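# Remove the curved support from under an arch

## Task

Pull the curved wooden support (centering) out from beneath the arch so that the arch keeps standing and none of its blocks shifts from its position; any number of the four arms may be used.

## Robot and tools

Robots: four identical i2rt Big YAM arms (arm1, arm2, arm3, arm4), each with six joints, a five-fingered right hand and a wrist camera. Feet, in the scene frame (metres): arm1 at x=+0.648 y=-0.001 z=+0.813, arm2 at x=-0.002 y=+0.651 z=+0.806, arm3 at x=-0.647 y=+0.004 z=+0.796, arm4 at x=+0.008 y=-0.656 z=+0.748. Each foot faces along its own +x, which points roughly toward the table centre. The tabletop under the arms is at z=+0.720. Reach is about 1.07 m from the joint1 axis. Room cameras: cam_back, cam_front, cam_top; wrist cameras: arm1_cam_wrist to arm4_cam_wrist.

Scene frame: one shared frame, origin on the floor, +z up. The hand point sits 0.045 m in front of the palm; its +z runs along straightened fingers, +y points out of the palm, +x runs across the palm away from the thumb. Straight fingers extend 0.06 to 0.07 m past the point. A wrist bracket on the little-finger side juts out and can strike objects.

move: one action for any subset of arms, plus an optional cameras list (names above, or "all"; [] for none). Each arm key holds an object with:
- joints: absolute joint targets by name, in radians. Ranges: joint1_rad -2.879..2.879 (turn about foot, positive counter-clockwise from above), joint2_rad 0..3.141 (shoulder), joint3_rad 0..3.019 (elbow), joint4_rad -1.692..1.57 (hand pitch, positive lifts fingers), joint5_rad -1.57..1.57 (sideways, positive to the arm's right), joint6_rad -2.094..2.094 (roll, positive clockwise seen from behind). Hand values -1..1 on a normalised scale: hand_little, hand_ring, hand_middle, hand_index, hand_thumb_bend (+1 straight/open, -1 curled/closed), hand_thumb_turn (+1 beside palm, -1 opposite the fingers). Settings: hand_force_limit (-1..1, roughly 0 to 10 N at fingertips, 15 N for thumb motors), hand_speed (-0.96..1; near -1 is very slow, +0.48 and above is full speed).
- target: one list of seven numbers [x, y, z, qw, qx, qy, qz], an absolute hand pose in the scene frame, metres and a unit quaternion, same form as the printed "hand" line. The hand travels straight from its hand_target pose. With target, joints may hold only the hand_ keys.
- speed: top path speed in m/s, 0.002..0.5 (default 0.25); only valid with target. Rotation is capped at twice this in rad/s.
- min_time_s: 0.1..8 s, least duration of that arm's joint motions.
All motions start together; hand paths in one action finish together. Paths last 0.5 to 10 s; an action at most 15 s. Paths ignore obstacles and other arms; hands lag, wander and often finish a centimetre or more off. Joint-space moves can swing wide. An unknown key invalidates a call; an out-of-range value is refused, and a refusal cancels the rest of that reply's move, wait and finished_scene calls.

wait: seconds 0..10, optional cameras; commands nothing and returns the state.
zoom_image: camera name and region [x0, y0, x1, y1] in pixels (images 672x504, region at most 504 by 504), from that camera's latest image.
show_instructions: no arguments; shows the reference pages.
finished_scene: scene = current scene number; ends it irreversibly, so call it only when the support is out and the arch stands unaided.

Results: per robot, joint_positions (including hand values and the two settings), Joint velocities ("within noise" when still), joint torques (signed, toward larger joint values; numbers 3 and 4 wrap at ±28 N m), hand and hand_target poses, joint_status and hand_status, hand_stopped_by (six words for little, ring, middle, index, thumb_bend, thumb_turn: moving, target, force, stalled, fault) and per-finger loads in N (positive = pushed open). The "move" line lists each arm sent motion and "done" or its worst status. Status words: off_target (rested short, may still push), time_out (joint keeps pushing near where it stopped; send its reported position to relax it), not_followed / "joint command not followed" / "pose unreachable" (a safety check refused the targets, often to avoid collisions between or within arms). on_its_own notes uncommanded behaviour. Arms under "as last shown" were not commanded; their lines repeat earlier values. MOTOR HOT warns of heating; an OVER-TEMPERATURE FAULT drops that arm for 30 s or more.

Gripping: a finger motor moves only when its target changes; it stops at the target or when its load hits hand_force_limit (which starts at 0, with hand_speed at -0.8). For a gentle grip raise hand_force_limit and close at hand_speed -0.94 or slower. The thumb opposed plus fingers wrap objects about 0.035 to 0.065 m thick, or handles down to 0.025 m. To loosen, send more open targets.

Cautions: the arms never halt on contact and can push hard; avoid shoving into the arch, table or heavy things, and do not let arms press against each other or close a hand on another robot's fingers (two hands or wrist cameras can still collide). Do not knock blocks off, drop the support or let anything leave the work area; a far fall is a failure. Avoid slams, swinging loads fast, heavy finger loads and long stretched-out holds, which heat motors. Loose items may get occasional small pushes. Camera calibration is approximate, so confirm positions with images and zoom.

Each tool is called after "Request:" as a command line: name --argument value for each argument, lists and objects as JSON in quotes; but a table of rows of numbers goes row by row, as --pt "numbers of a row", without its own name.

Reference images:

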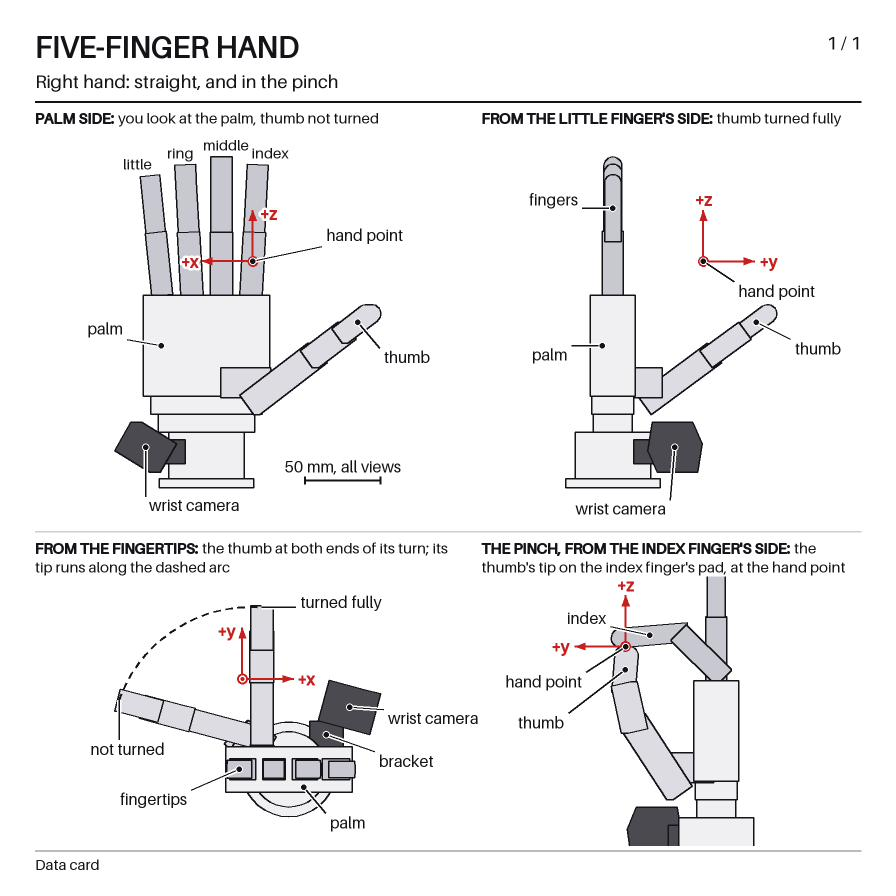

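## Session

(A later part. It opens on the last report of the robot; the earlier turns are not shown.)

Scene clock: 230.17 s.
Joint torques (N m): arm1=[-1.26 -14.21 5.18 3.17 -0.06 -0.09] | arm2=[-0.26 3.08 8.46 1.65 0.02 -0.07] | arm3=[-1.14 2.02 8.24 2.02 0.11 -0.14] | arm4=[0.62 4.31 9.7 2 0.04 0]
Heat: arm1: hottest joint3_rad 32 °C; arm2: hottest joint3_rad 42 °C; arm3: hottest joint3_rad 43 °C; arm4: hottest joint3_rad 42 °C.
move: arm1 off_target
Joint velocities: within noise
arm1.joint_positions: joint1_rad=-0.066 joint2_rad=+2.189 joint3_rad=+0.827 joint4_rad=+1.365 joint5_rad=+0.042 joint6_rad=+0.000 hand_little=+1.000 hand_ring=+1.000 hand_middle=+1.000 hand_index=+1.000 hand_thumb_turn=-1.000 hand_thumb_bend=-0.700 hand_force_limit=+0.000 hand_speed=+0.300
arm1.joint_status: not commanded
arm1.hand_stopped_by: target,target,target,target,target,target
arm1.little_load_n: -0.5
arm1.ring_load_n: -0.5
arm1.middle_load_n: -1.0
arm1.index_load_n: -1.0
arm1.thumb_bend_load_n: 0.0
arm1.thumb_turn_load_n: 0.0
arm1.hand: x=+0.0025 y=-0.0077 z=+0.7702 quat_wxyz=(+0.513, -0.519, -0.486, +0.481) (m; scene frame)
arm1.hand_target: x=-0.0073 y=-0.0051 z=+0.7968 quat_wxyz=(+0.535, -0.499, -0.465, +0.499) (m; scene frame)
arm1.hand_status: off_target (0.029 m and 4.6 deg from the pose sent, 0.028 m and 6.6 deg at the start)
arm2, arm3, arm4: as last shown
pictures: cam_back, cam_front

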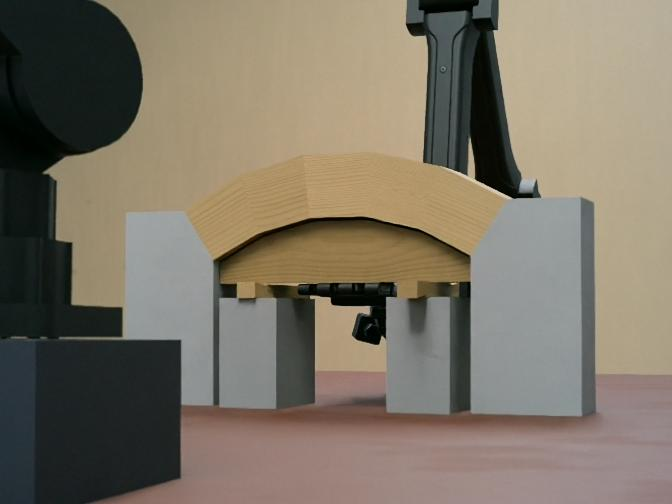

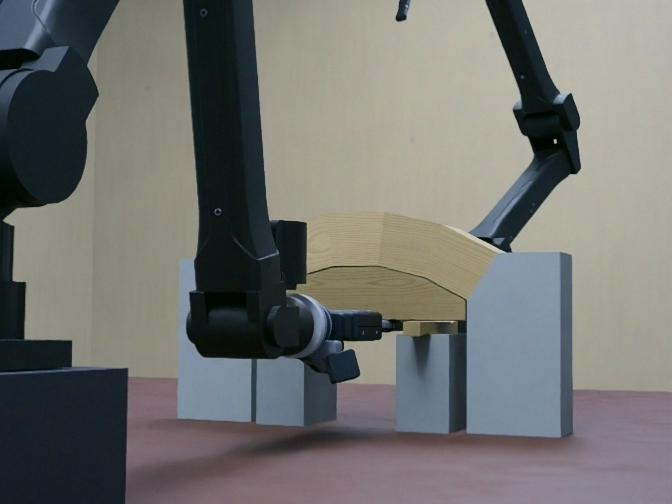

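Request:
move --arm2 '{"target":[0.15,0.25,0.98,0.5172,0.4823,-0.5172,0.4823],"speed":0.3,"joints":{"hand_speed":0.3,"hand_thumb_turn":-1,"hand_thumb_bend":0.08,"hand_index":0.3,"hand_middle":0.42,"hand_ring":-1,"hand_little":-1}}' --arm4 '{"target":[-0.21,-0.22,0.98,-0.4823,0.5172,0.4823,0.5172],"speed":0.3,"joints":{"hand_speed":0.3,"hand_thumb_turn":-1,"hand_thumb_bend":0.08,"hand_index":0.3,"hand_middle":0.42,"hand_ring":-1,"hand_little":-1}}'

Request:
move --arm2 '{"target":[0.095,0.108,0.85,0.5172,0.4823,-0.5172,0.4823],"speed":0.2}' --arm4 '{"target":[-0.165,-0.065,0.85,-0.4823,0.5172,0.4823,0.5172],"speed":0.2}' --cameras '["arm2_cam_wrist","arm4_cam_wrist","cam_top"]'

Scene clock: 320.23 s.
Joint torques (N m): arm1=[-1.2 -14.27 5.16 3.17 -0.06 -0.09] | arm2=[-1.26 -4.78 5.53 2.39 -0.19 -0.2] | arm3=[-1.14 2.02 8.25 2.02 0.11 -0.14] | arm4=[0.32 -6.83 7.46 2.52 -0.22 -0.07]
Heat: arm1: hottest joint3_rad 32 °C; arm2: hottest joint3_rad 42 °C; arm3: hottest joint3_rad 43 °C; arm4: hottest joint3_rad 42 °C.
move: arm2 done; arm4 done
Joint velocities: within noise
arm1, arm3: as last shown
arm1.middle_load_n: -0.5
arm2.joint_positions: joint1_rad=+0.850 joint2_rad=+1.354 joint3_rad=+0.428 joint4_rad=+0.927 joint5_rad=+0.894 joint6_rad=-1.563 hand_little=-1.000 hand_ring=-1.000 hand_middle=+0.420 hand_index=+0.300 hand_thumb_turn=-1.000 hand_thumb_bend=+0.080 hand_force_limit=+0.000 hand_speed=+0.300
arm2.joint_status: all done
arm2.hand_stopped_by: target,target,target,target,target,target
arm2.little_load_n: 0.0
arm2.ring_load_n: 0.0
arm2.middle_load_n: 0.0
arm2.index_load_n: 0.0
arm2.thumb_bend_load_n: 0.0
arm2.thumb_turn_load_n: 0.0
arm2.hand: x=+0.1549 y=+0.2518 z=+0.9852 quat_wxyz=(+0.513, +0.481, -0.517, +0.488) (m; scene frame)
arm2.hand_target: x=+0.1500 y=+0.2501 z=+0.9802 quat_wxyz=(+0.517, +0.482, -0.517, +0.482) (m; scene frame)
arm2.hand_status: done (0.007 m and 0.8 deg from the pose sent, 0.498 m and 68.8 deg at the start)
arm4.joint_positions: joint1_rad=+0.833 joint2_rad=+1.377 joint3_rad=+0.674 joint4_rad=+0.716 joint5_rad=+0.949 joint6_rad=-1.576 hand_little=-1.000 hand_ring=-1.000 hand_middle=+0.420 hand_index=+0.300 hand_thumb_turn=-1.000 hand_thumb_bend=+0.080 hand_force_limit=+0.000 hand_speed=+0.300
arm4.joint_status: all done
arm4.hand_stopped_by: target,target,target,target,target,target
arm4.little_load_n: 0.0
arm4.ring_load_n: 0.0
arm4.middle_load_n: 0.0
arm4.index_load_n: 0.0
arm4.thumb_bend_load_n: 0.0
arm4.thumb_turn_load_n: 0.0
arm4.hand: x=-0.2091 y=-0.2187 z=+0.9826 quat_wxyz=(-0.481, +0.521, +0.480, +0.516) (m; scene frame)
arm4.hand_target: x=-0.2099 y=-0.2200 z=+0.9801 quat_wxyz=(-0.482, +0.517, +0.482, +0.517) (m; scene frame)
arm4.hand_status: done (0.003 m and 0.5 deg from the pose sent, 0.467 m and 38.3 deg at the start)
pictures: none

Scene clock: 322.13 s.
Joint torques (N m): arm1=[-1.2 -14.27 5.16 3.17 -0.06 -0.09] | arm2=[-0.91 -9.82 4.7 2.69 -0.18 -0.2] | arm3=[-1.14 2.02 8.25 2.03 0.11 -0.14] | arm4=[-0.26 -11.22 9.07 2.97 -0.15 0]
Heat: arm1: hottest joint3_rad 32 °C; arm2: hottest joint3_rad 42 °C; arm3: hottest joint3_rad 43 °C; arm4: hottest joint3_rad 42 °C.
move: arm2 done; arm4 off_target
Joint velocities: within noise
arm1, arm3: as last shown
arm1.ring_load_n: -1.0
arm1.middle_load_n: -1.0
arm2.joint_positions: joint1_rad=+0.478 joint2_rad=+1.972 joint3_rad=+0.610 joint4_rad=+1.338 joint5_rad=+0.526 joint6_rad=-1.564 hand_little=-1.000 hand_ring=-1.000 hand_middle=+0.420 hand_index=+0.300 hand_thumb_turn=-1.000 hand_thumb_bend=+0.080 hand_force_limit=+0.000 hand_speed=+0.300
arm2.joint_status: not commanded
arm2.hand_stopped_by: target,target,target,target,target,target
arm2.little_load_n: 0.0
arm2.ring_load_n: 0.0
arm2.middle_load_n: 0.0
arm2.index_load_n: 0.0
arm2.thumb_bend_load_n: 0.0
arm2.thumb_turn_load_n: 0.0
arm2.hand: x=+0.0956 y=+0.1167 z=+0.8487 quat_wxyz=(+0.511, +0.489, -0.520, +0.477) (m; scene frame)
arm2.hand_target: x=+0.0950 y=+0.1082 z=+0.8502 quat_wxyz=(+0.517, +0.482, -0.517, +0.482) (m; scene frame)
arm2.hand_status: done (0.009 m and 1.3 deg from the pose sent, 0.206 m and 0.8 deg at the start)
arm4.joint_positions: joint1_rad=+0.516 joint2_rad=+1.887 joint3_rad=+0.793 joint4_rad=+1.045 joint5_rad=+0.626 joint6_rad=-1.576 hand_little=-1.000 hand_ring=-1.000 hand_middle=+0.420 hand_index=+0.300 hand_thumb_turn=-1.000 hand_thumb_bend=+0.080 hand_force_limit=+0.000 hand_speed=+0.300
arm4.joint_status: not commanded
arm4.hand_stopped_by: target,target,target,target,target,target
arm4.little_load_n: 0.0
arm4.ring_load_n: 0.0
arm4.middle_load_n: 0.0
arm4.index_load_n: 0.5
arm4.thumb_bend_load_n: 0.0
arm4.thumb_turn_load_n: 0.0
arm4.hand: x=-0.1570 y=-0.0816 z=+0.8311 quat_wxyz=(-0.461, +0.522, +0.503, +0.511) (m; scene frame)
arm4.hand_target: x=-0.1645 y=-0.0663 z=+0.8503 quat_wxyz=(-0.482, +0.517, +0.482, +0.517) (m; scene frame)
arm4.hand_status: off_target (0.026 m and 3.5 deg from the pose sent, 0.208 m and 0.5 deg at the start)
pictures: arm2_cam_wrist, arm4_cam_wrist, cam_top
camera_calibration:
arm2_cam_wrist: T_world_to_cam=[[-0.958501, 0.101773, 0.266303, -0.154265], [-0.169859, 0.546334, -0.820163, 0.650217], [-0.228961, -0.831361, -0.506375, 0.662487], [0, 0, 0, 1]] pos_world=[0.114265, 0.21123, 0.909832]
arm4_cam_wrist: T_world_to_cam=[[0.941288, -0.0531737, 0.33339, -0.136798], [0.234113, -0.608698, -0.758075, 0.613657], [0.243244, 0.791618, -0.560512, 0.684207], [0, 0, 0, 1]] pos_world=[-0.181327, -0.175373, 0.894311]

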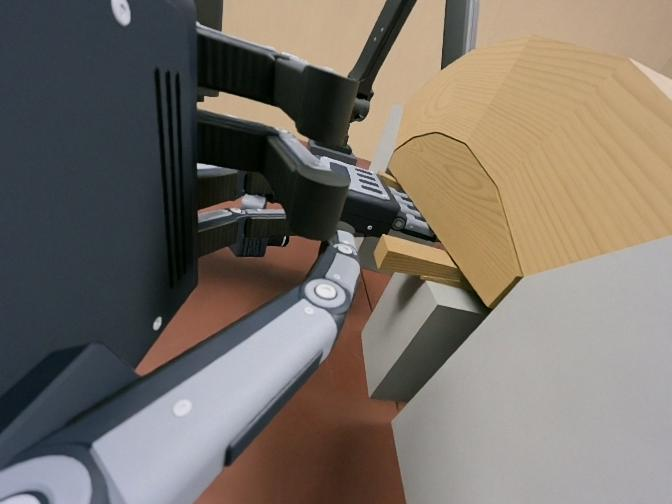

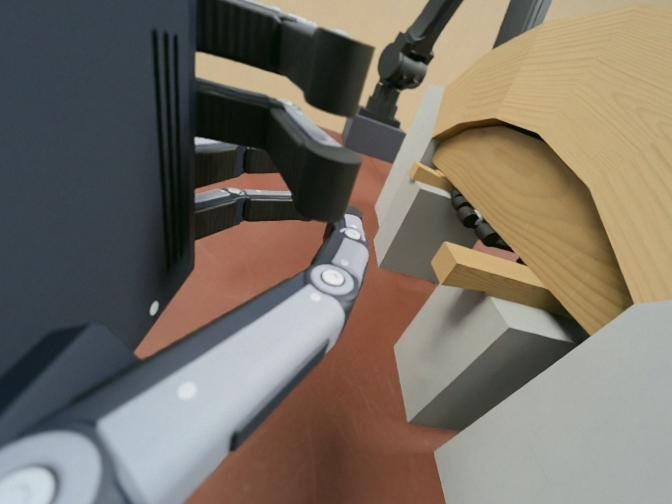

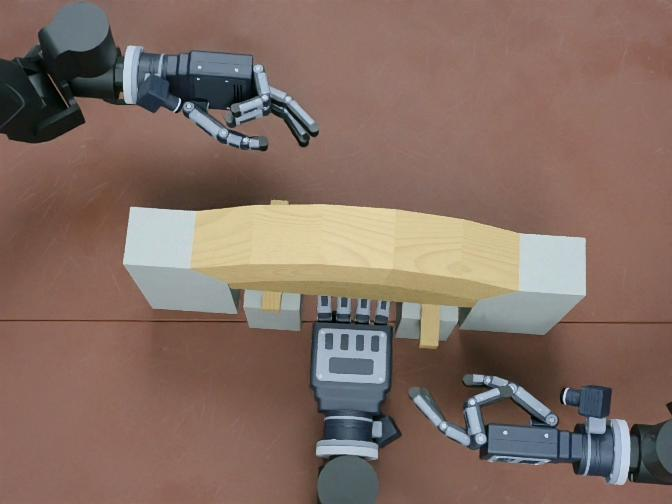

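Request:
zoom_image --camera "arm2_cam_wrist" --region '[300, 170, 500, 320]'

Request:
zoom_image --camera "arm4_cam_wrist" --region '[320, 140, 600, 350]'

Scaled by 2.520.

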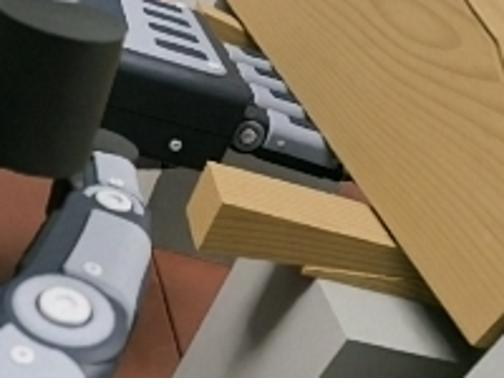

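Scaled by 1.800.

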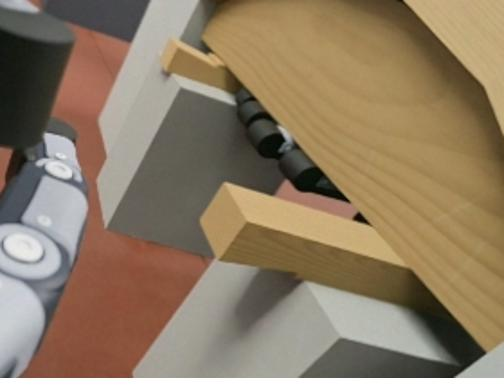

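Request:
move --arm2 '{"target":[0.072,0.098,0.838,0.5172,0.4823,-0.5172,0.4823],"speed":0.1}' --arm4 '{"target":[-0.12,-0.078,0.855,-0.4823,0.5172,0.4823,0.5172],"speed":0.1}' --cameras '["arm2_cam_wrist","arm4_cam_wrist","cam_top","cam_front","cam_back"]'

Request:
zoom_image --camera "cam_front" --region '[340, 250, 560, 400]'

Request:
zoom_image --camera "cam_back" --region '[300, 220, 560, 380]'

Scene clock: 402.27 s.
Joint torques (N m): arm1=[-1.2 -14.27 5.18 3.15 -0.06 -0.09] | arm2=[-1.03 -9.93 4.41 2.74 -0.19 -0.2] | arm3=[-1.14 2.08 8.25 2.03 0.12 -0.14] | arm4=[1.2 -12.57 4.98 2.85 -0.13 -0.07]
Heat: arm1: hottest joint3_rad 32 °C; arm2: hottest joint3_rad 38 °C; arm3: hottest joint3_rad 44 °C; arm4: hottest joint3_rad 39 °C.
move: arm2 done; arm4 off_target
Joint velocities: within noise
arm1, arm3: as last shown
arm1.ring_load_n: -0.5
arm1.index_load_n: -0.5
arm2.joint_positions: joint1_rad=+0.416 joint2_rad=+2.012 joint3_rad=+0.617 joint4_rad=+1.373 joint5_rad=+0.462 joint6_rad=-1.564 hand_little=-1.000 hand_ring=-1.000 hand_middle=+0.420 hand_index=+0.300 hand_thumb_turn=-1.000 hand_thumb_bend=+0.080 hand_force_limit=+0.000 hand_speed=+0.300
arm2.joint_status: not commanded
arm2.hand_stopped_by: target,target,target,target,target,target
arm2.little_load_n: 0.0
arm2.ring_load_n: 0.0
arm2.middle_load_n: 0.0
arm2.index_load_n: 0.0
arm2.thumb_bend_load_n: 0.0
arm2.thumb_turn_load_n: 0.0
arm2.hand: x=+0.0741 y=+0.1061 z=+0.8379 quat_wxyz=(+0.511, +0.489, -0.520, +0.479) (m; scene frame)
arm2.hand_target: x=+0.0719 y=+0.0982 z=+0.8381 quat_wxyz=(+0.517, +0.482, -0.517, +0.482) (m; scene frame)
arm2.hand_status: done (0.008 m and 1.2 deg from the pose sent, 0.032 m and 1.3 deg at the start)
arm4.joint_positions: joint1_rad=+0.444 joint2_rad=+1.848 joint3_rad=+0.751 joint4_rad=+1.078 joint5_rad=+0.554 joint6_rad=-1.576 hand_little=-1.000 hand_ring=-1.000 hand_middle=+0.420 hand_index=+0.300 hand_thumb_turn=-1.000 hand_thumb_bend=+0.080 hand_force_limit=+0.000 hand_speed=+0.300
arm4.joint_status: not commanded
arm4.hand_stopped_by: target,target,target,target,target,target
arm4.little_load_n: 0.0
arm4.ring_load_n: 0.0
arm4.middle_load_n: 0.0
arm4.index_load_n: 0.0
arm4.thumb_bend_load_n: 0.0
arm4.thumb_turn_load_n: 0.0
arm4.hand: x=-0.1223 y=-0.0770 z=+0.8428 quat_wxyz=(-0.472, +0.521, +0.493, +0.513) (m; scene frame)
arm4.hand_target: x=-0.1201 y=-0.0779 z=+0.8548 quat_wxyz=(-0.482, +0.517, +0.482, +0.517) (m; scene frame)
arm4.hand_status: off_target (0.012 m and 1.8 deg from the pose sent, 0.044 m and 3.5 deg at the start)
pictures: arm2_cam_wrist, arm4_cam_wrist, cam_back, cam_front, cam_top
camera_calibration:
arm2_cam_wrist: T_world_to_cam=[[-0.959284, 0.101177, 0.263698, -0.168681], [-0.168395, 0.544668, -0.821571, 0.644858], [-0.226752, -0.832526, -0.505454, 0.642499], [0, 0, 0, 1]] pos_world=[0.0924653, 0.20073, 0.899032]
arm4_cam_wrist: T_world_to_cam=[[0.946711, -0.0613172, 0.316194, -0.158475], [0.221085, -0.590192, -0.776399, 0.632424], [0.234222, 0.804931, -0.545185, 0.665689], [0, 0, 0, 1]] pos_world=[-0.145708, -0.172299, 0.904046]

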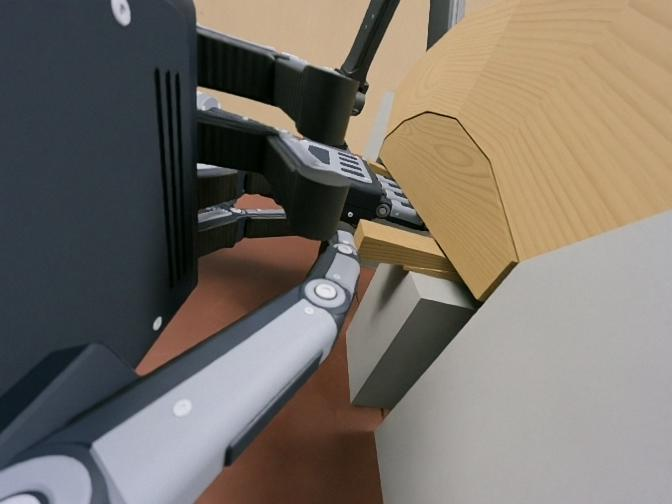

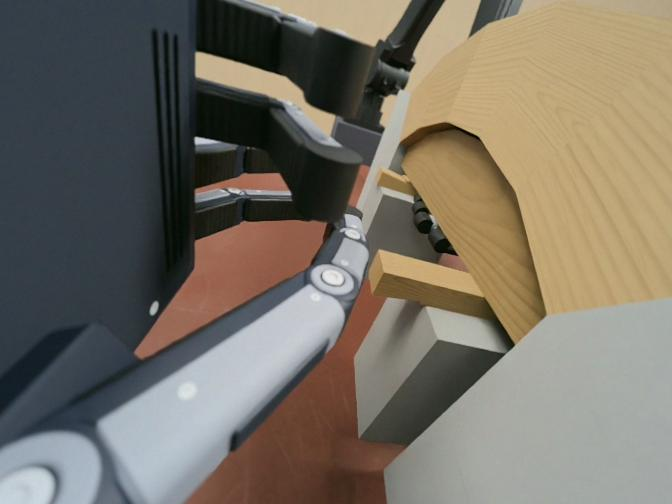

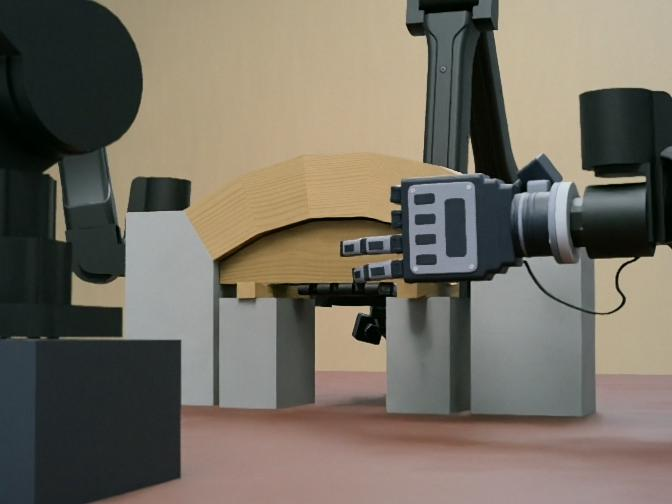

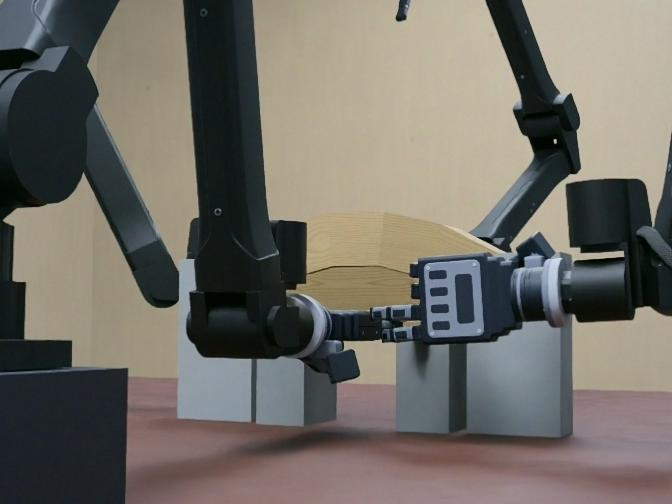

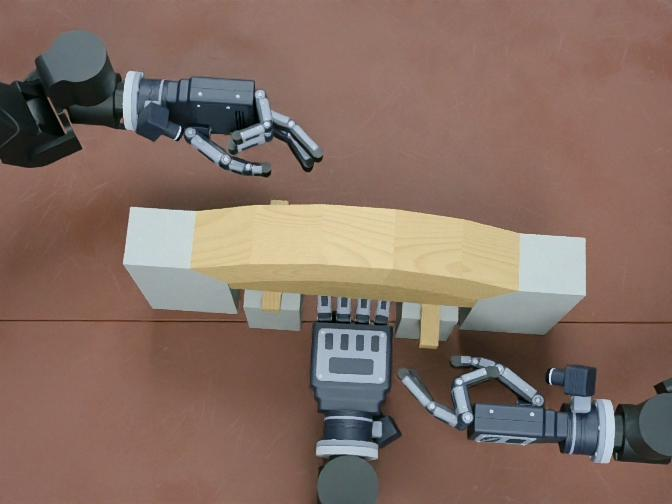

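Scaled by 2.291.

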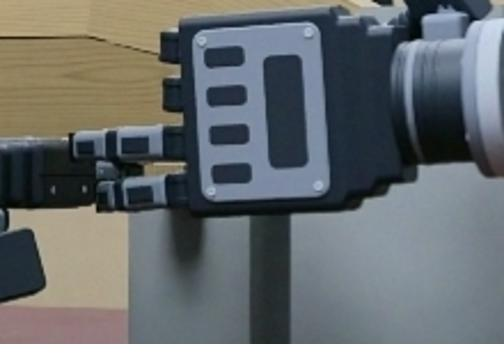

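Scaled by 1.938.

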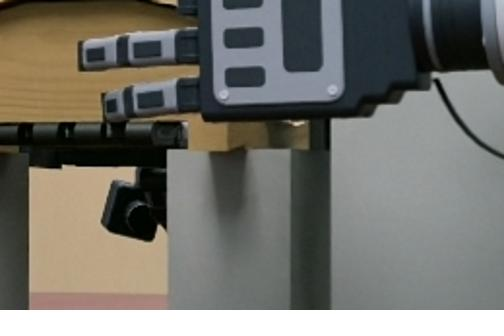

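Request:
zoom_image --camera "arm2_cam_wrist" --region '[270, 150, 470, 310]'

Request:
zoom_image --camera "arm4_cam_wrist" --region '[290, 170, 490, 330]'

Request:
zoom_image --camera "cam_top" --region '[220, 110, 480, 400]'

Scaled by 2.520.

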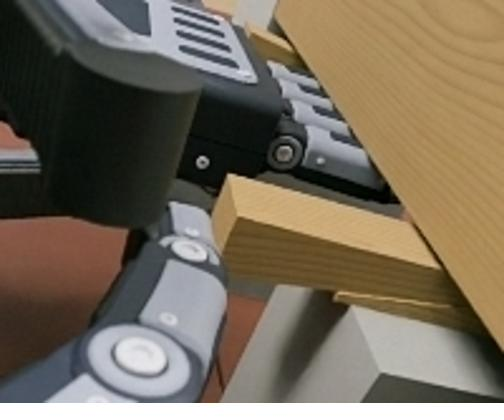

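Scaled by 2.520.

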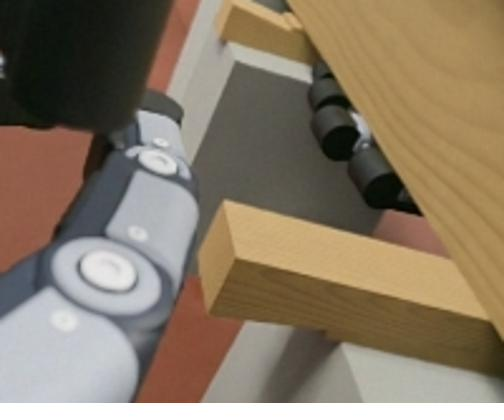

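Scaled by 1.738.

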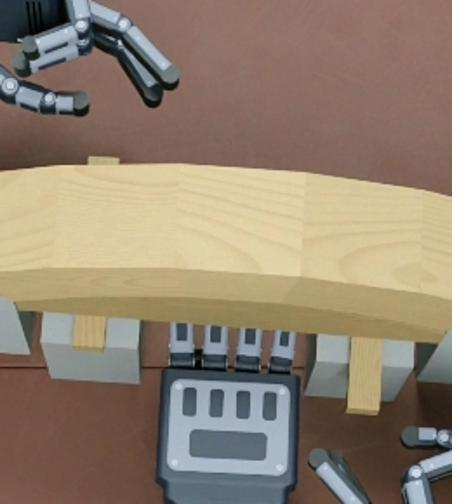

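Request:
move --arm2 '{"target":[0.041,0.090,0.836,0.5172,0.4823,-0.5172,0.4823],"speed":0.06}' --arm4 '{"target":[-0.090,-0.085,0.821,-0.4823,0.5172,0.4823,0.5172],"speed":0.06}' --cameras '["arm2_cam_wrist","arm4_cam_wrist","cam_top","cam_front","cam_back"]'

Request:
zoom_image --camera "cam_top" --region '[220, 110, 500, 430]'

Request:
zoom_image --camera "arm2_cam_wrist" --region '[270, 150, 470, 310]'

Request:
zoom_image --camera "arm4_cam_wrist" --region '[290, 170, 490, 330]'

Scene clock: 481.60 s.
Joint torques (N m): arm1=[-1.55 -14.39 5.16 3.17 0.06 -0.09] | arm2=[-2.73 -9.93 3.75 2.74 0.03 -0.19] | arm3=[-1.14 2.02 8.24 2.02 0.12 -0.14] | arm4=[0.5 -10.58 4.44 2.99 -0.13 -0.03]
Heat: arm1: hottest joint2_rad 32 °C; arm2: hottest joint3_rad 37 °C; arm3: hottest joint3_rad 44 °C; arm4: hottest joint3_rad 35 °C.
move: arm2 off_target; arm4 done
Joint velocities: within noise
arm1, arm3: as last shown
arm1.joint_positions: joint1_rad=-0.062 joint2_rad=+2.189 joint3_rad=+0.827 joint4_rad=+1.365 joint5_rad=+0.039 joint6_rad=+0.000 hand_little=+1.000 hand_ring=+1.000 hand_middle=+1.000 hand_index=+1.000 hand_thumb_turn=-1.000 hand_thumb_bend=-0.700 hand_force_limit=+0.000 hand_speed=+0.300
arm1.ring_load_n: -1.0
arm1.middle_load_n: -0.5
arm1.hand: x=+0.0027 y=-0.0109 z=+0.7697 quat_wxyz=(+0.511, -0.517, -0.488, +0.482) (m; scene frame)
arm1.hand_target: x=-0.0073 y=-0.0052 z=+0.7967 quat_wxyz=(+0.535, -0.499, -0.465, +0.499) (m; scene frame)
arm2.joint_positions: joint1_rad=+0.355 joint2_rad=+2.016 joint3_rad=+0.617 joint4_rad=+1.387 joint5_rad=+0.375 joint6_rad=-1.564 hand_little=-1.000 hand_ring=-1.000 hand_middle=+0.420 hand_index=+0.300 hand_thumb_turn=-1.000 hand_thumb_bend=+0.080 hand_force_limit=+0.000 hand_speed=+0.300
arm2.joint_status: not commanded
arm2.hand_stopped_by: target,target,target,target,target,target
arm2.little_load_n: 0.0
arm2.ring_load_n: 0.0
arm2.middle_load_n: -1.0
arm2.index_load_n: 0.0
arm2.thumb_bend_load_n: 0.0
arm2.thumb_turn_load_n: 0.0
arm2.hand: x=+0.0571 y=+0.0958 z=+0.8387 quat_wxyz=(+0.506, +0.492, -0.513, +0.489) (m; scene frame)
arm2.hand_target: x=+0.0412 y=+0.0906 z=+0.8360 quat_wxyz=(+0.517, +0.482, -0.517, +0.482) (m; scene frame)
arm2.hand_status: off_target (0.017 m and 1.9 deg from the pose sent, 0.037 m and 1.2 deg at the start)
arm3.little_load_n: 0.5
arm4.joint_positions: joint1_rad=+0.391 joint2_rad=+1.901 joint3_rad=+0.696 joint4_rad=+1.207 joint5_rad=+0.497 joint6_rad=-1.576 hand_little=-1.000 hand_ring=-1.000 hand_middle=+0.420 hand_index=+0.300 hand_thumb_turn=-1.000 hand_thumb_bend=+0.080 hand_force_limit=+0.000 hand_speed=+0.300
arm4.joint_status: not commanded
arm4.hand_stopped_by: target,target,target,target,target,target
arm4.little_load_n: 0.0
arm4.ring_load_n: 0.0
arm4.middle_load_n: 0.0
arm4.index_load_n: 0.0
arm4.thumb_bend_load_n: 0.0
arm4.thumb_turn_load_n: 0.5
arm4.hand: x=-0.0941 y=-0.0837 z=+0.8212 quat_wxyz=(-0.480, +0.518, +0.487, +0.514) (m; scene frame)
arm4.hand_target: x=-0.0901 y=-0.0849 z=+0.8211 quat_wxyz=(-0.482, +0.517, +0.482, +0.517) (m; scene frame)
arm4.hand_status: done (0.004 m and 0.6 deg from the pose sent, 0.040 m and 1.8 deg at the start)
pictures: arm2_cam_wrist, arm4_cam_wrist, cam_back, cam_front, cam_top
camera_calibration:
arm2_cam_wrist: T_world_to_cam=[[-0.962759, 0.078502, 0.258713, -0.177634], [-0.178701, 0.533309, -0.82683, 0.654259], [-0.202882, -0.84227, -0.49942, 0.624963], [0, 0, 0, 1]] pos_world=[0.0726913, 0.191409, 0.899036]
arm4_cam_wrist: T_world_to_cam=[[0.950063, -0.0645422, 0.305311, -0.169891], [0.214806, -0.574432, -0.789865, 0.617263], [0.22636, 0.816004, -0.531883, 0.641954], [0, 0, 0, 1]] pos_world=[-0.116497, -0.180226, 0.880868]

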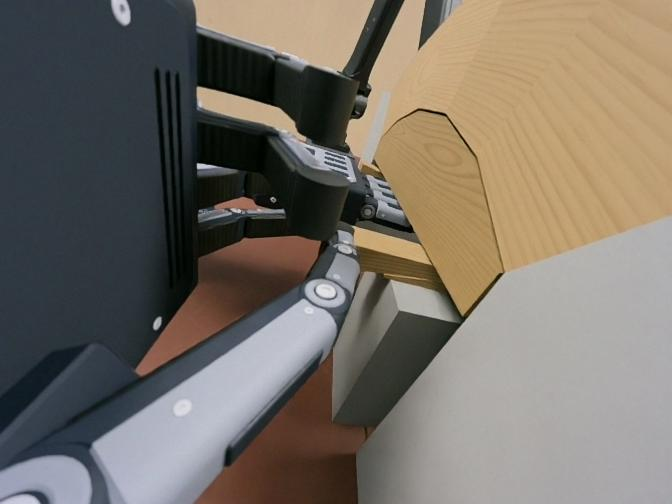

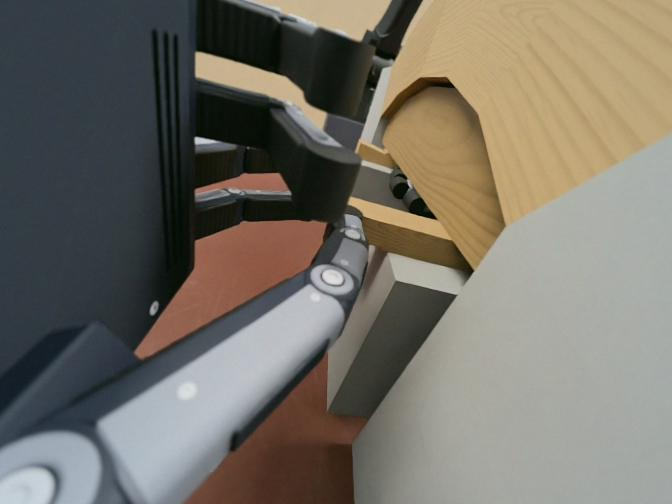

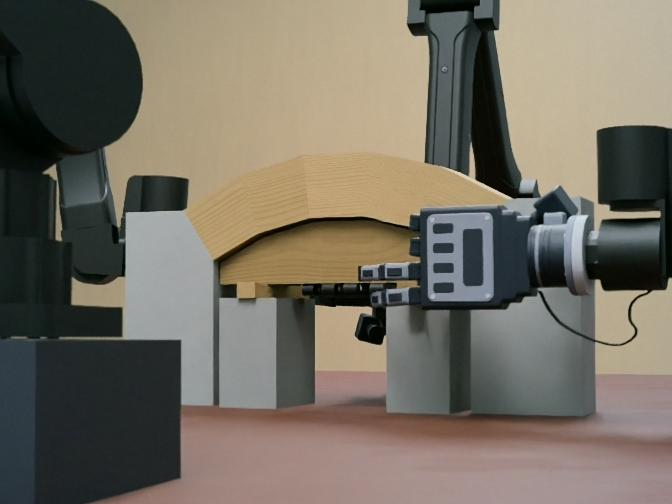

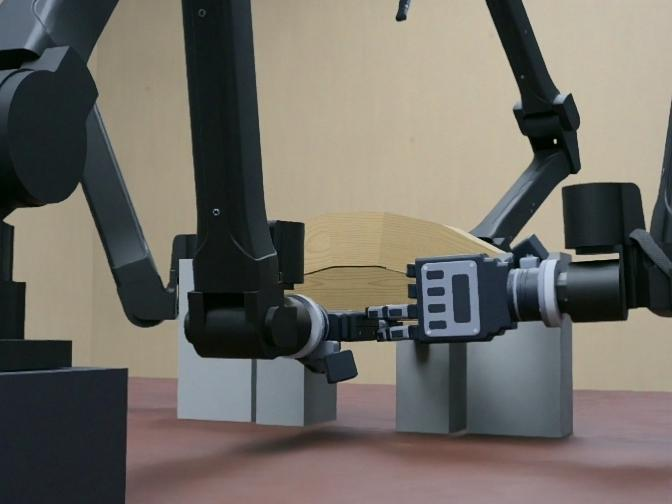

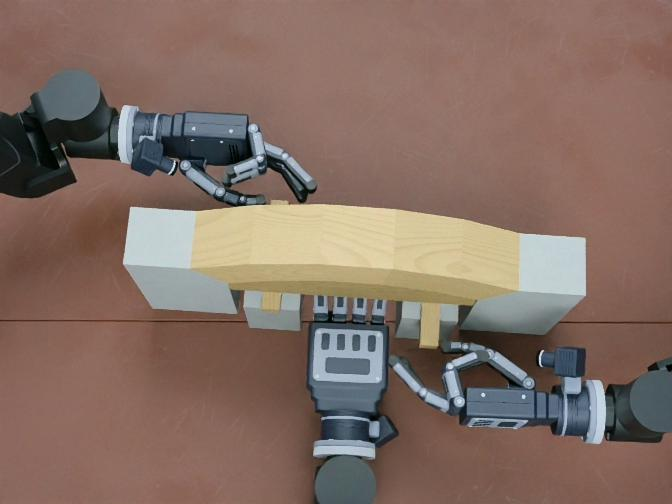

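Scaled by 1.575.

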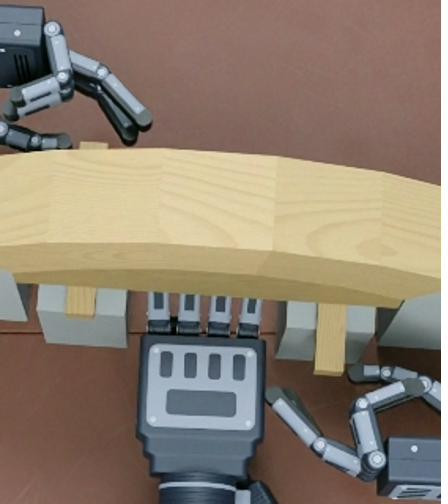

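Scaled by 2.520.

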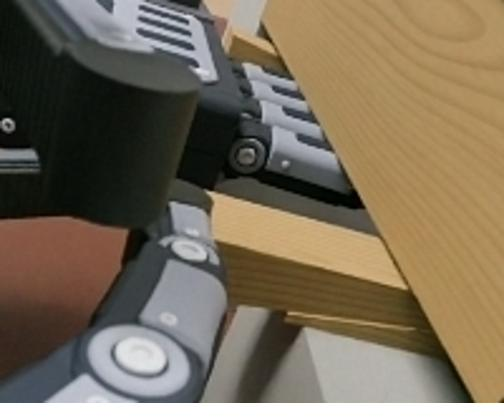

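Scaled by 2.520.

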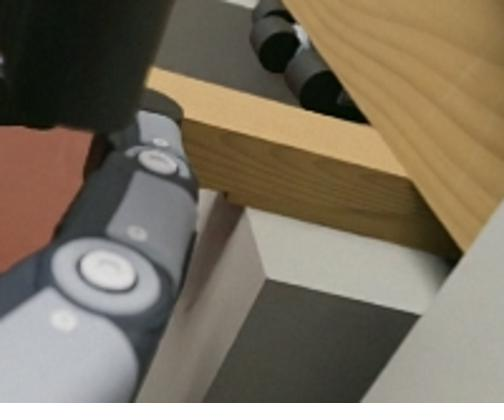

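Request:
move --arm2 '{"target":[0.075,0.108,0.836,0.5172,0.4823,-0.5172,0.4823],"speed":0.1}' --cameras '["cam_top"]'

Scene clock: 488.80 s.
Joint torques (N m): arm1=[-1.61 -14.33 5.16 3.17 -0.04 -0.09] | arm2=[0.62 -10.29 2.77 2.77 0.05 -0.2] | arm3=[-1.14 2.08 8.24 2.02 0.11 -0.14] | arm4=[-0.26 -10.58 4.41 3 -0.13 -0.07]
Heat: arm1: hottest joint2_rad 32 °C; arm2: hottest joint3_rad 36 °C; arm3: hottest joint3_rad 44 °C; arm4: hottest joint3_rad 35 °C.
move: arm2 done
Joint velocities: within noise
arm1, arm3, arm4: as last shown
arm1.joint_positions: joint1_rad=-0.062 joint2_rad=+2.189 joint3_rad=+0.827 joint4_rad=+1.365 joint5_rad=+0.041 joint6_rad=+0.000 hand_little=+1.000 hand_ring=+1.000 hand_middle=+1.000 hand_index=+1.000 hand_thumb_turn=-1.000 hand_thumb_bend=-0.700 hand_force_limit=+0.000 hand_speed=+0.300
arm1.index_load_n: -1.0
arm1.hand: x=+0.0027 y=-0.0105 z=+0.7697 quat_wxyz=(+0.512, -0.518, -0.487, +0.482) (m; scene frame)
arm2.joint_positions: joint1_rad=+0.416 joint2_rad=+2.016 joint3_rad=+0.617 joint4_rad=+1.396 joint5_rad=+0.471 joint6_rad=-1.564 hand_little=-1.000 hand_ring=-1.000 hand_middle=+0.420 hand_index=+0.300 hand_thumb_turn=-1.000 hand_thumb_bend=+0.080 hand_force_limit=+0.000 hand_speed=+0.300
arm2.joint_status: not commanded
arm2.hand_stopped_by: target,target,target,target,target,target
arm2.little_load_n: 0.0
arm2.ring_load_n: 0.0
arm2.middle_load_n: 0.0
arm2.index_load_n: 0.0
arm2.thumb_bend_load_n: 0.0
arm2.thumb_turn_load_n: 0.0
arm2.hand: x=+0.0724 y=+0.1065 z=+0.8408 quat_wxyz=(+0.516, +0.480, -0.520, +0.482) (m; scene frame)
arm2.hand_target: x=+0.0749 y=+0.1080 z=+0.8360 quat_wxyz=(+0.517, +0.482, -0.517, +0.482) (m; scene frame)
arm2.hand_status: done (0.006 m and 0.5 deg from the pose sent, 0.022 m and 1.9 deg at the start)
arm3.little_load_n: 0.0
arm4.thumb_turn_load_n: 0.0
arm4.hand_target: x=-0.0901 y=-0.0850 z=+0.8211 quat_wxyz=(-0.482, +0.517, +0.482, +0.517) (m; scene frame)
pictures: cam_top

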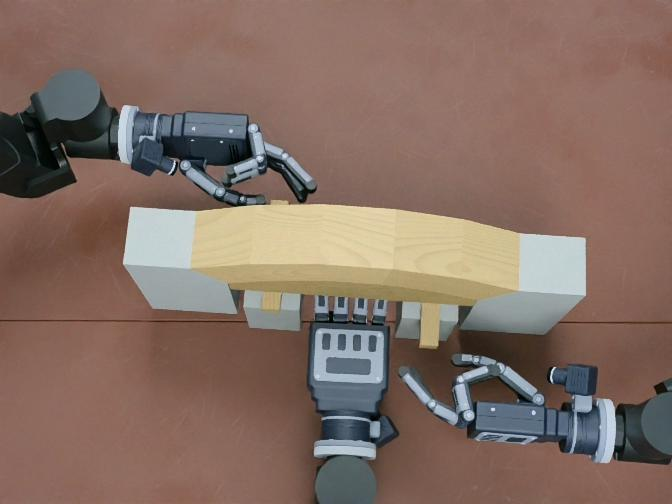

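Request:
move --arm4 '{"target":[-0.086,-0.085,0.838,-0.4823,0.5172,0.4823,0.5172],"speed":0.05}' --cameras '["arm4_cam_wrist","cam_back","cam_top"]'

Request:
zoom_image --camera "cam_back" --region '[330, 230, 530, 350]'

Request:
zoom_image --camera "arm4_cam_wrist" --region '[290, 130, 490, 290]'

Scene clock: 506.10 s.
Joint torques (N m): arm1=[-1.55 -14.33 5.16 3.15 -0.04 -0.09] | arm2=[0.44 -10.11 2.81 2.74 0.08 -0.19] | arm3=[-1.14 2.08 8.25 2.02 0.12 -0.14] | arm4=[0.26 -11.63 4.48 1.81 -0.17 0.04]
Heat: arm1: hottest joint2_rad 32 °C; arm2: hottest joint3_rad 36 °C; arm3: hottest joint3_rad 44 °C; arm4: hottest joint3_rad 34 °C.
move: arm4 done
Joint velocities: within noise
arm1, arm2: as last shown
arm1.ring_load_n: -0.5
arm1.index_load_n: -0.5
arm1.thumb_turn_load_n: 0.5
arm3.joint_positions: joint1_rad=-0.402 joint2_rad=+0.638 joint3_rad=+1.558 joint4_rad=-1.221 joint5_rad=+0.097 joint6_rad=-1.295 hand_little=+1.000 hand_ring=+1.000 hand_middle=+1.000 hand_index=+1.000 hand_thumb_turn=+1.000 hand_thumb_bend=+1.000 hand_force_limit=+0.000 hand_speed=-0.800
arm3.joint_status: not commanded
arm3.hand_stopped_by: target,target,target,target,target,target
arm3.little_load_n: 0.0
arm3.ring_load_n: 0.0
arm3.middle_load_n: 0.0
arm3.index_load_n: 0.0
arm3.thumb_bend_load_n: 0.0
arm3.thumb_turn_load_n: 0.0
arm3.hand: x=-0.4534 y=-0.1429 z=+1.3863 quat_wxyz=(+0.073, +0.756, -0.286, +0.584) (m; scene frame)
arm3.hand_target: x=-0.4561 y=-0.1418 z=+1.3953 quat_wxyz=(+0.073, +0.750, -0.284, +0.593) (m; scene frame)
arm3.hand_status: not commanded
arm4.joint_positions: joint1_rad=+0.382 joint2_rad=+1.867 joint3_rad=+0.690 joint4_rad=+1.191 joint5_rad=+0.489 joint6_rad=-1.576 hand_little=-1.000 hand_ring=-1.000 hand_middle=+0.420 hand_index=+0.300 hand_thumb_turn=-1.000 hand_thumb_bend=+0.080 hand_force_limit=+0.000 hand_speed=+0.300
arm4.joint_status: not commanded
arm4.hand_stopped_by: target,target,target,target,target,target
arm4.little_load_n: 0.0
arm4.ring_load_n: 0.0
arm4.middle_load_n: 0.0
arm4.index_load_n: 0.0
arm4.thumb_bend_load_n: 0.0
arm4.thumb_turn_load_n: 0.0
arm4.hand: x=-0.0905 y=-0.0834 z=+0.8338 quat_wxyz=(-0.484, +0.516, +0.483, +0.516) (m; scene frame)
arm4.hand_target: x=-0.0860 y=-0.0850 z=+0.8378 quat_wxyz=(-0.482, +0.517, +0.482, +0.517) (m; scene frame)
arm4.hand_status: done (0.006 m and 0.3 deg from the pose sent, 0.019 m and 0.7 deg at the start)
pictures: arm4_cam_wrist, cam_back, cam_top
camera_calibration:
arm4_cam_wrist: T_world_to_cam=[[0.951544, -0.0674669, 0.300022, -0.172814], [0.211178, -0.565841, -0.797012, 0.632879], [0.223537, 0.821749, -0.524175, 0.641424], [0, 0, 0, 1]] pos_world=[-0.112592, -0.18064, 0.892478]

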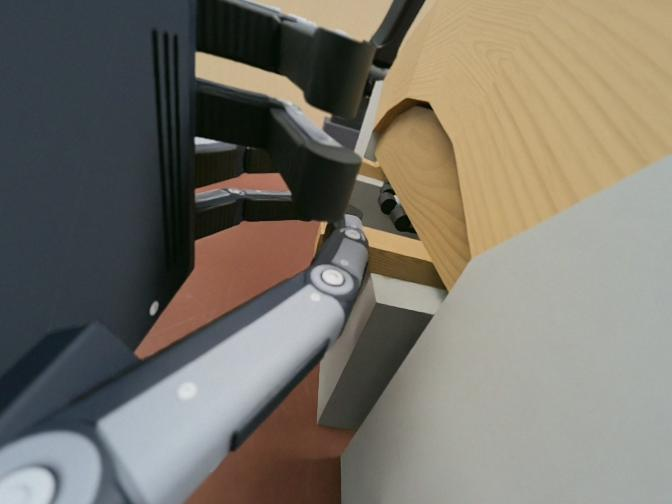

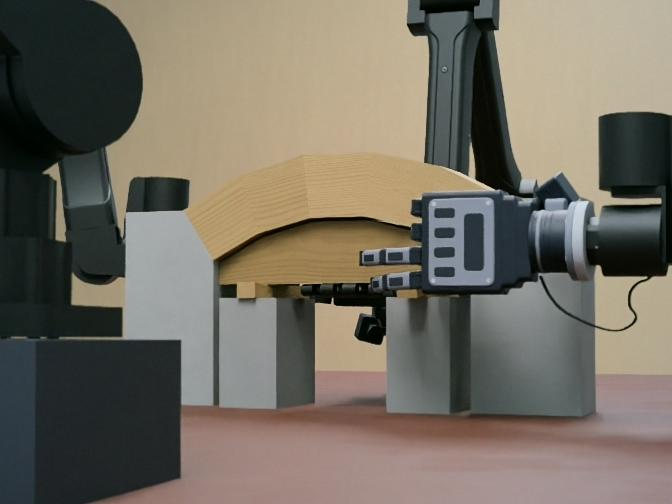

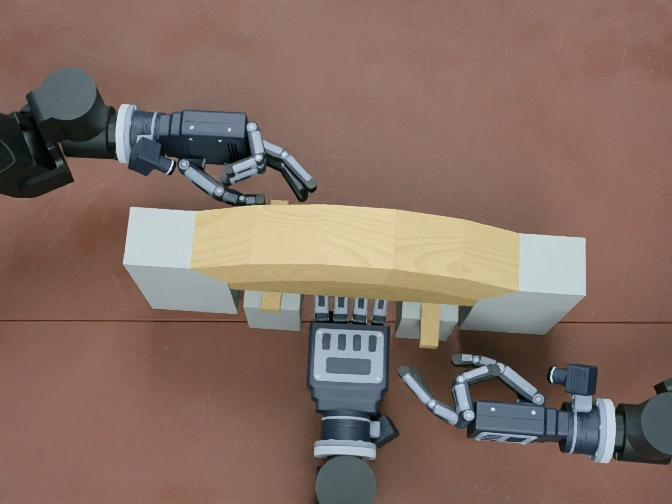

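Scaled by 2.520.

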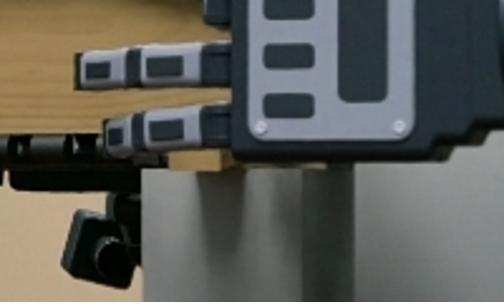

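Scaled by 2.520.

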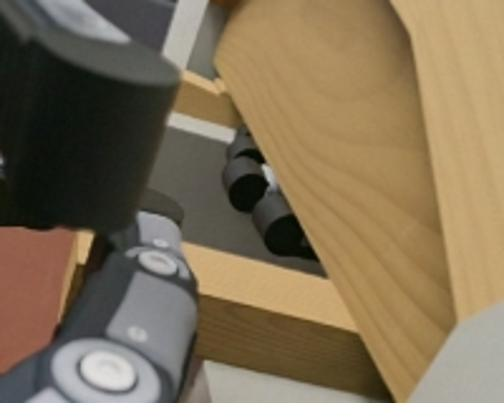

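Request:
move --arm4 '{"target":[-0.086,-0.091,0.8255,-0.4823,0.5172,0.4823,0.5172],"speed":0.05}' --cameras '["arm4_cam_wrist","cam_back","cam_top"]'

Request:
zoom_image --camera "cam_back" --region '[330, 230, 530, 350]'

Request:
zoom_image --camera "arm4_cam_wrist" --region '[290, 130, 490, 290]'

Scene clock: 518.63 s.
Joint torques (N m): arm1=[-1.61 -14.39 5.15 3.15 -0.04 -0.09] | arm2=[0.44 -10.29 2.78 2.73 0.07 -0.19] | arm3=[-1.14 2.02 8.25 2.02 0.12 -0.14] | arm4=[0.97 -10.05 4.37 2.85 0 0.07]
Heat: arm1: hottest joint2_rad 32 °C; arm2: hottest joint3_rad 35 °C; arm3: hottest joint3_rad 44 °C; arm4: hottest joint3_rad 34 °C.
move: arm4 done
Joint velocities: within noise
arm1, arm2, arm3: as last shown
arm1.ring_load_n: -1.0
arm1.middle_load_n: -1.0
arm1.thumb_turn_load_n: 0.0
arm2.thumb_turn_load_n: 0.5
arm4.joint_positions: joint1_rad=+0.382 joint2_rad=+1.877 joint3_rad=+0.676 joint4_rad=+1.205 joint5_rad=+0.491 joint6_rad=-1.576 hand_little=-1.000 hand_ring=-1.000 hand_middle=+0.420 hand_index=+0.300 hand_thumb_turn=-1.000 hand_thumb_bend=+0.080 hand_force_limit=+0.000 hand_speed=+0.300
arm4.joint_status: not commanded
arm4.hand_stopped_by: target,target,target,target,target,target
arm4.little_load_n: 0.0
arm4.ring_load_n: 0.0
arm4.middle_load_n: 0.0
arm4.index_load_n: 0.0
arm4.thumb_bend_load_n: 0.0
arm4.thumb_turn_load_n: 0.0
arm4.hand: x=-0.0879 y=-0.0886 z=+0.8262 quat_wxyz=(-0.480, +0.518, +0.486, +0.515) (m; scene frame)
arm4.hand_target: x=-0.0861 y=-0.0909 z=+0.8255 quat_wxyz=(-0.482, +0.517, +0.482, +0.517) (m; scene frame)
arm4.hand_status: done (0.003 m and 0.6 deg from the pose sent, 0.012 m and 0.3 deg at the start)
pictures: arm4_cam_wrist, cam_back, cam_top
camera_calibration:
arm4_cam_wrist: T_world_to_cam=[[0.950085, -0.0663476, 0.304855, -0.177332], [0.213569, -0.574, -0.790514, 0.617549], [0.227436, 0.816163, -0.531179, 0.646725], [0, 0, 0, 1]] pos_world=[-0.110496, -0.185125, 0.885769]

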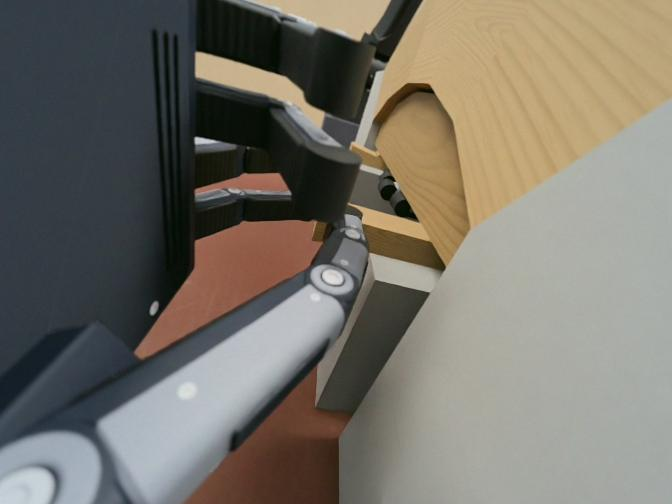

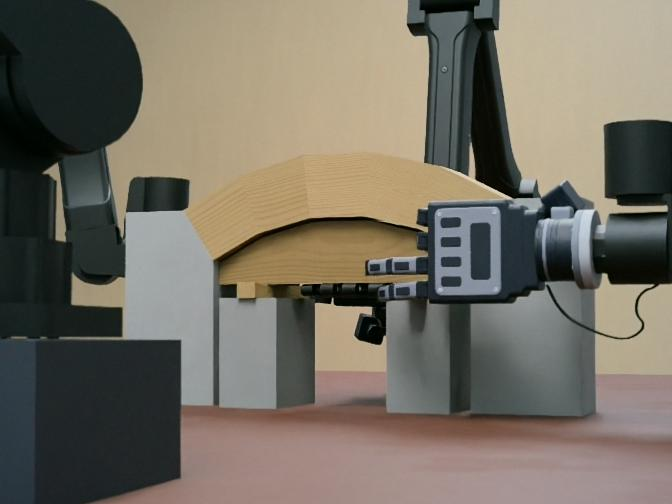

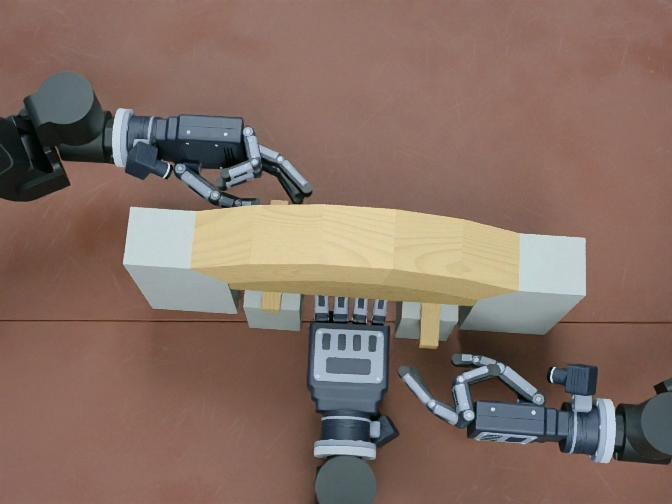

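Scaled by 2.520.

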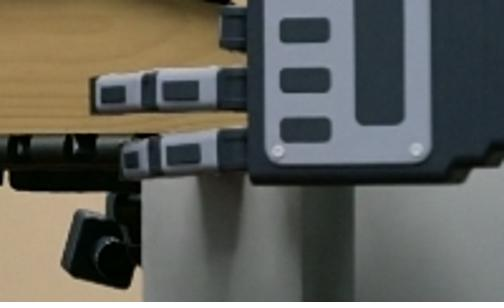

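Scaled by 2.520.

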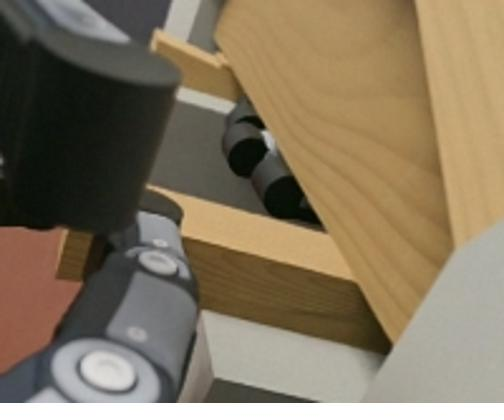

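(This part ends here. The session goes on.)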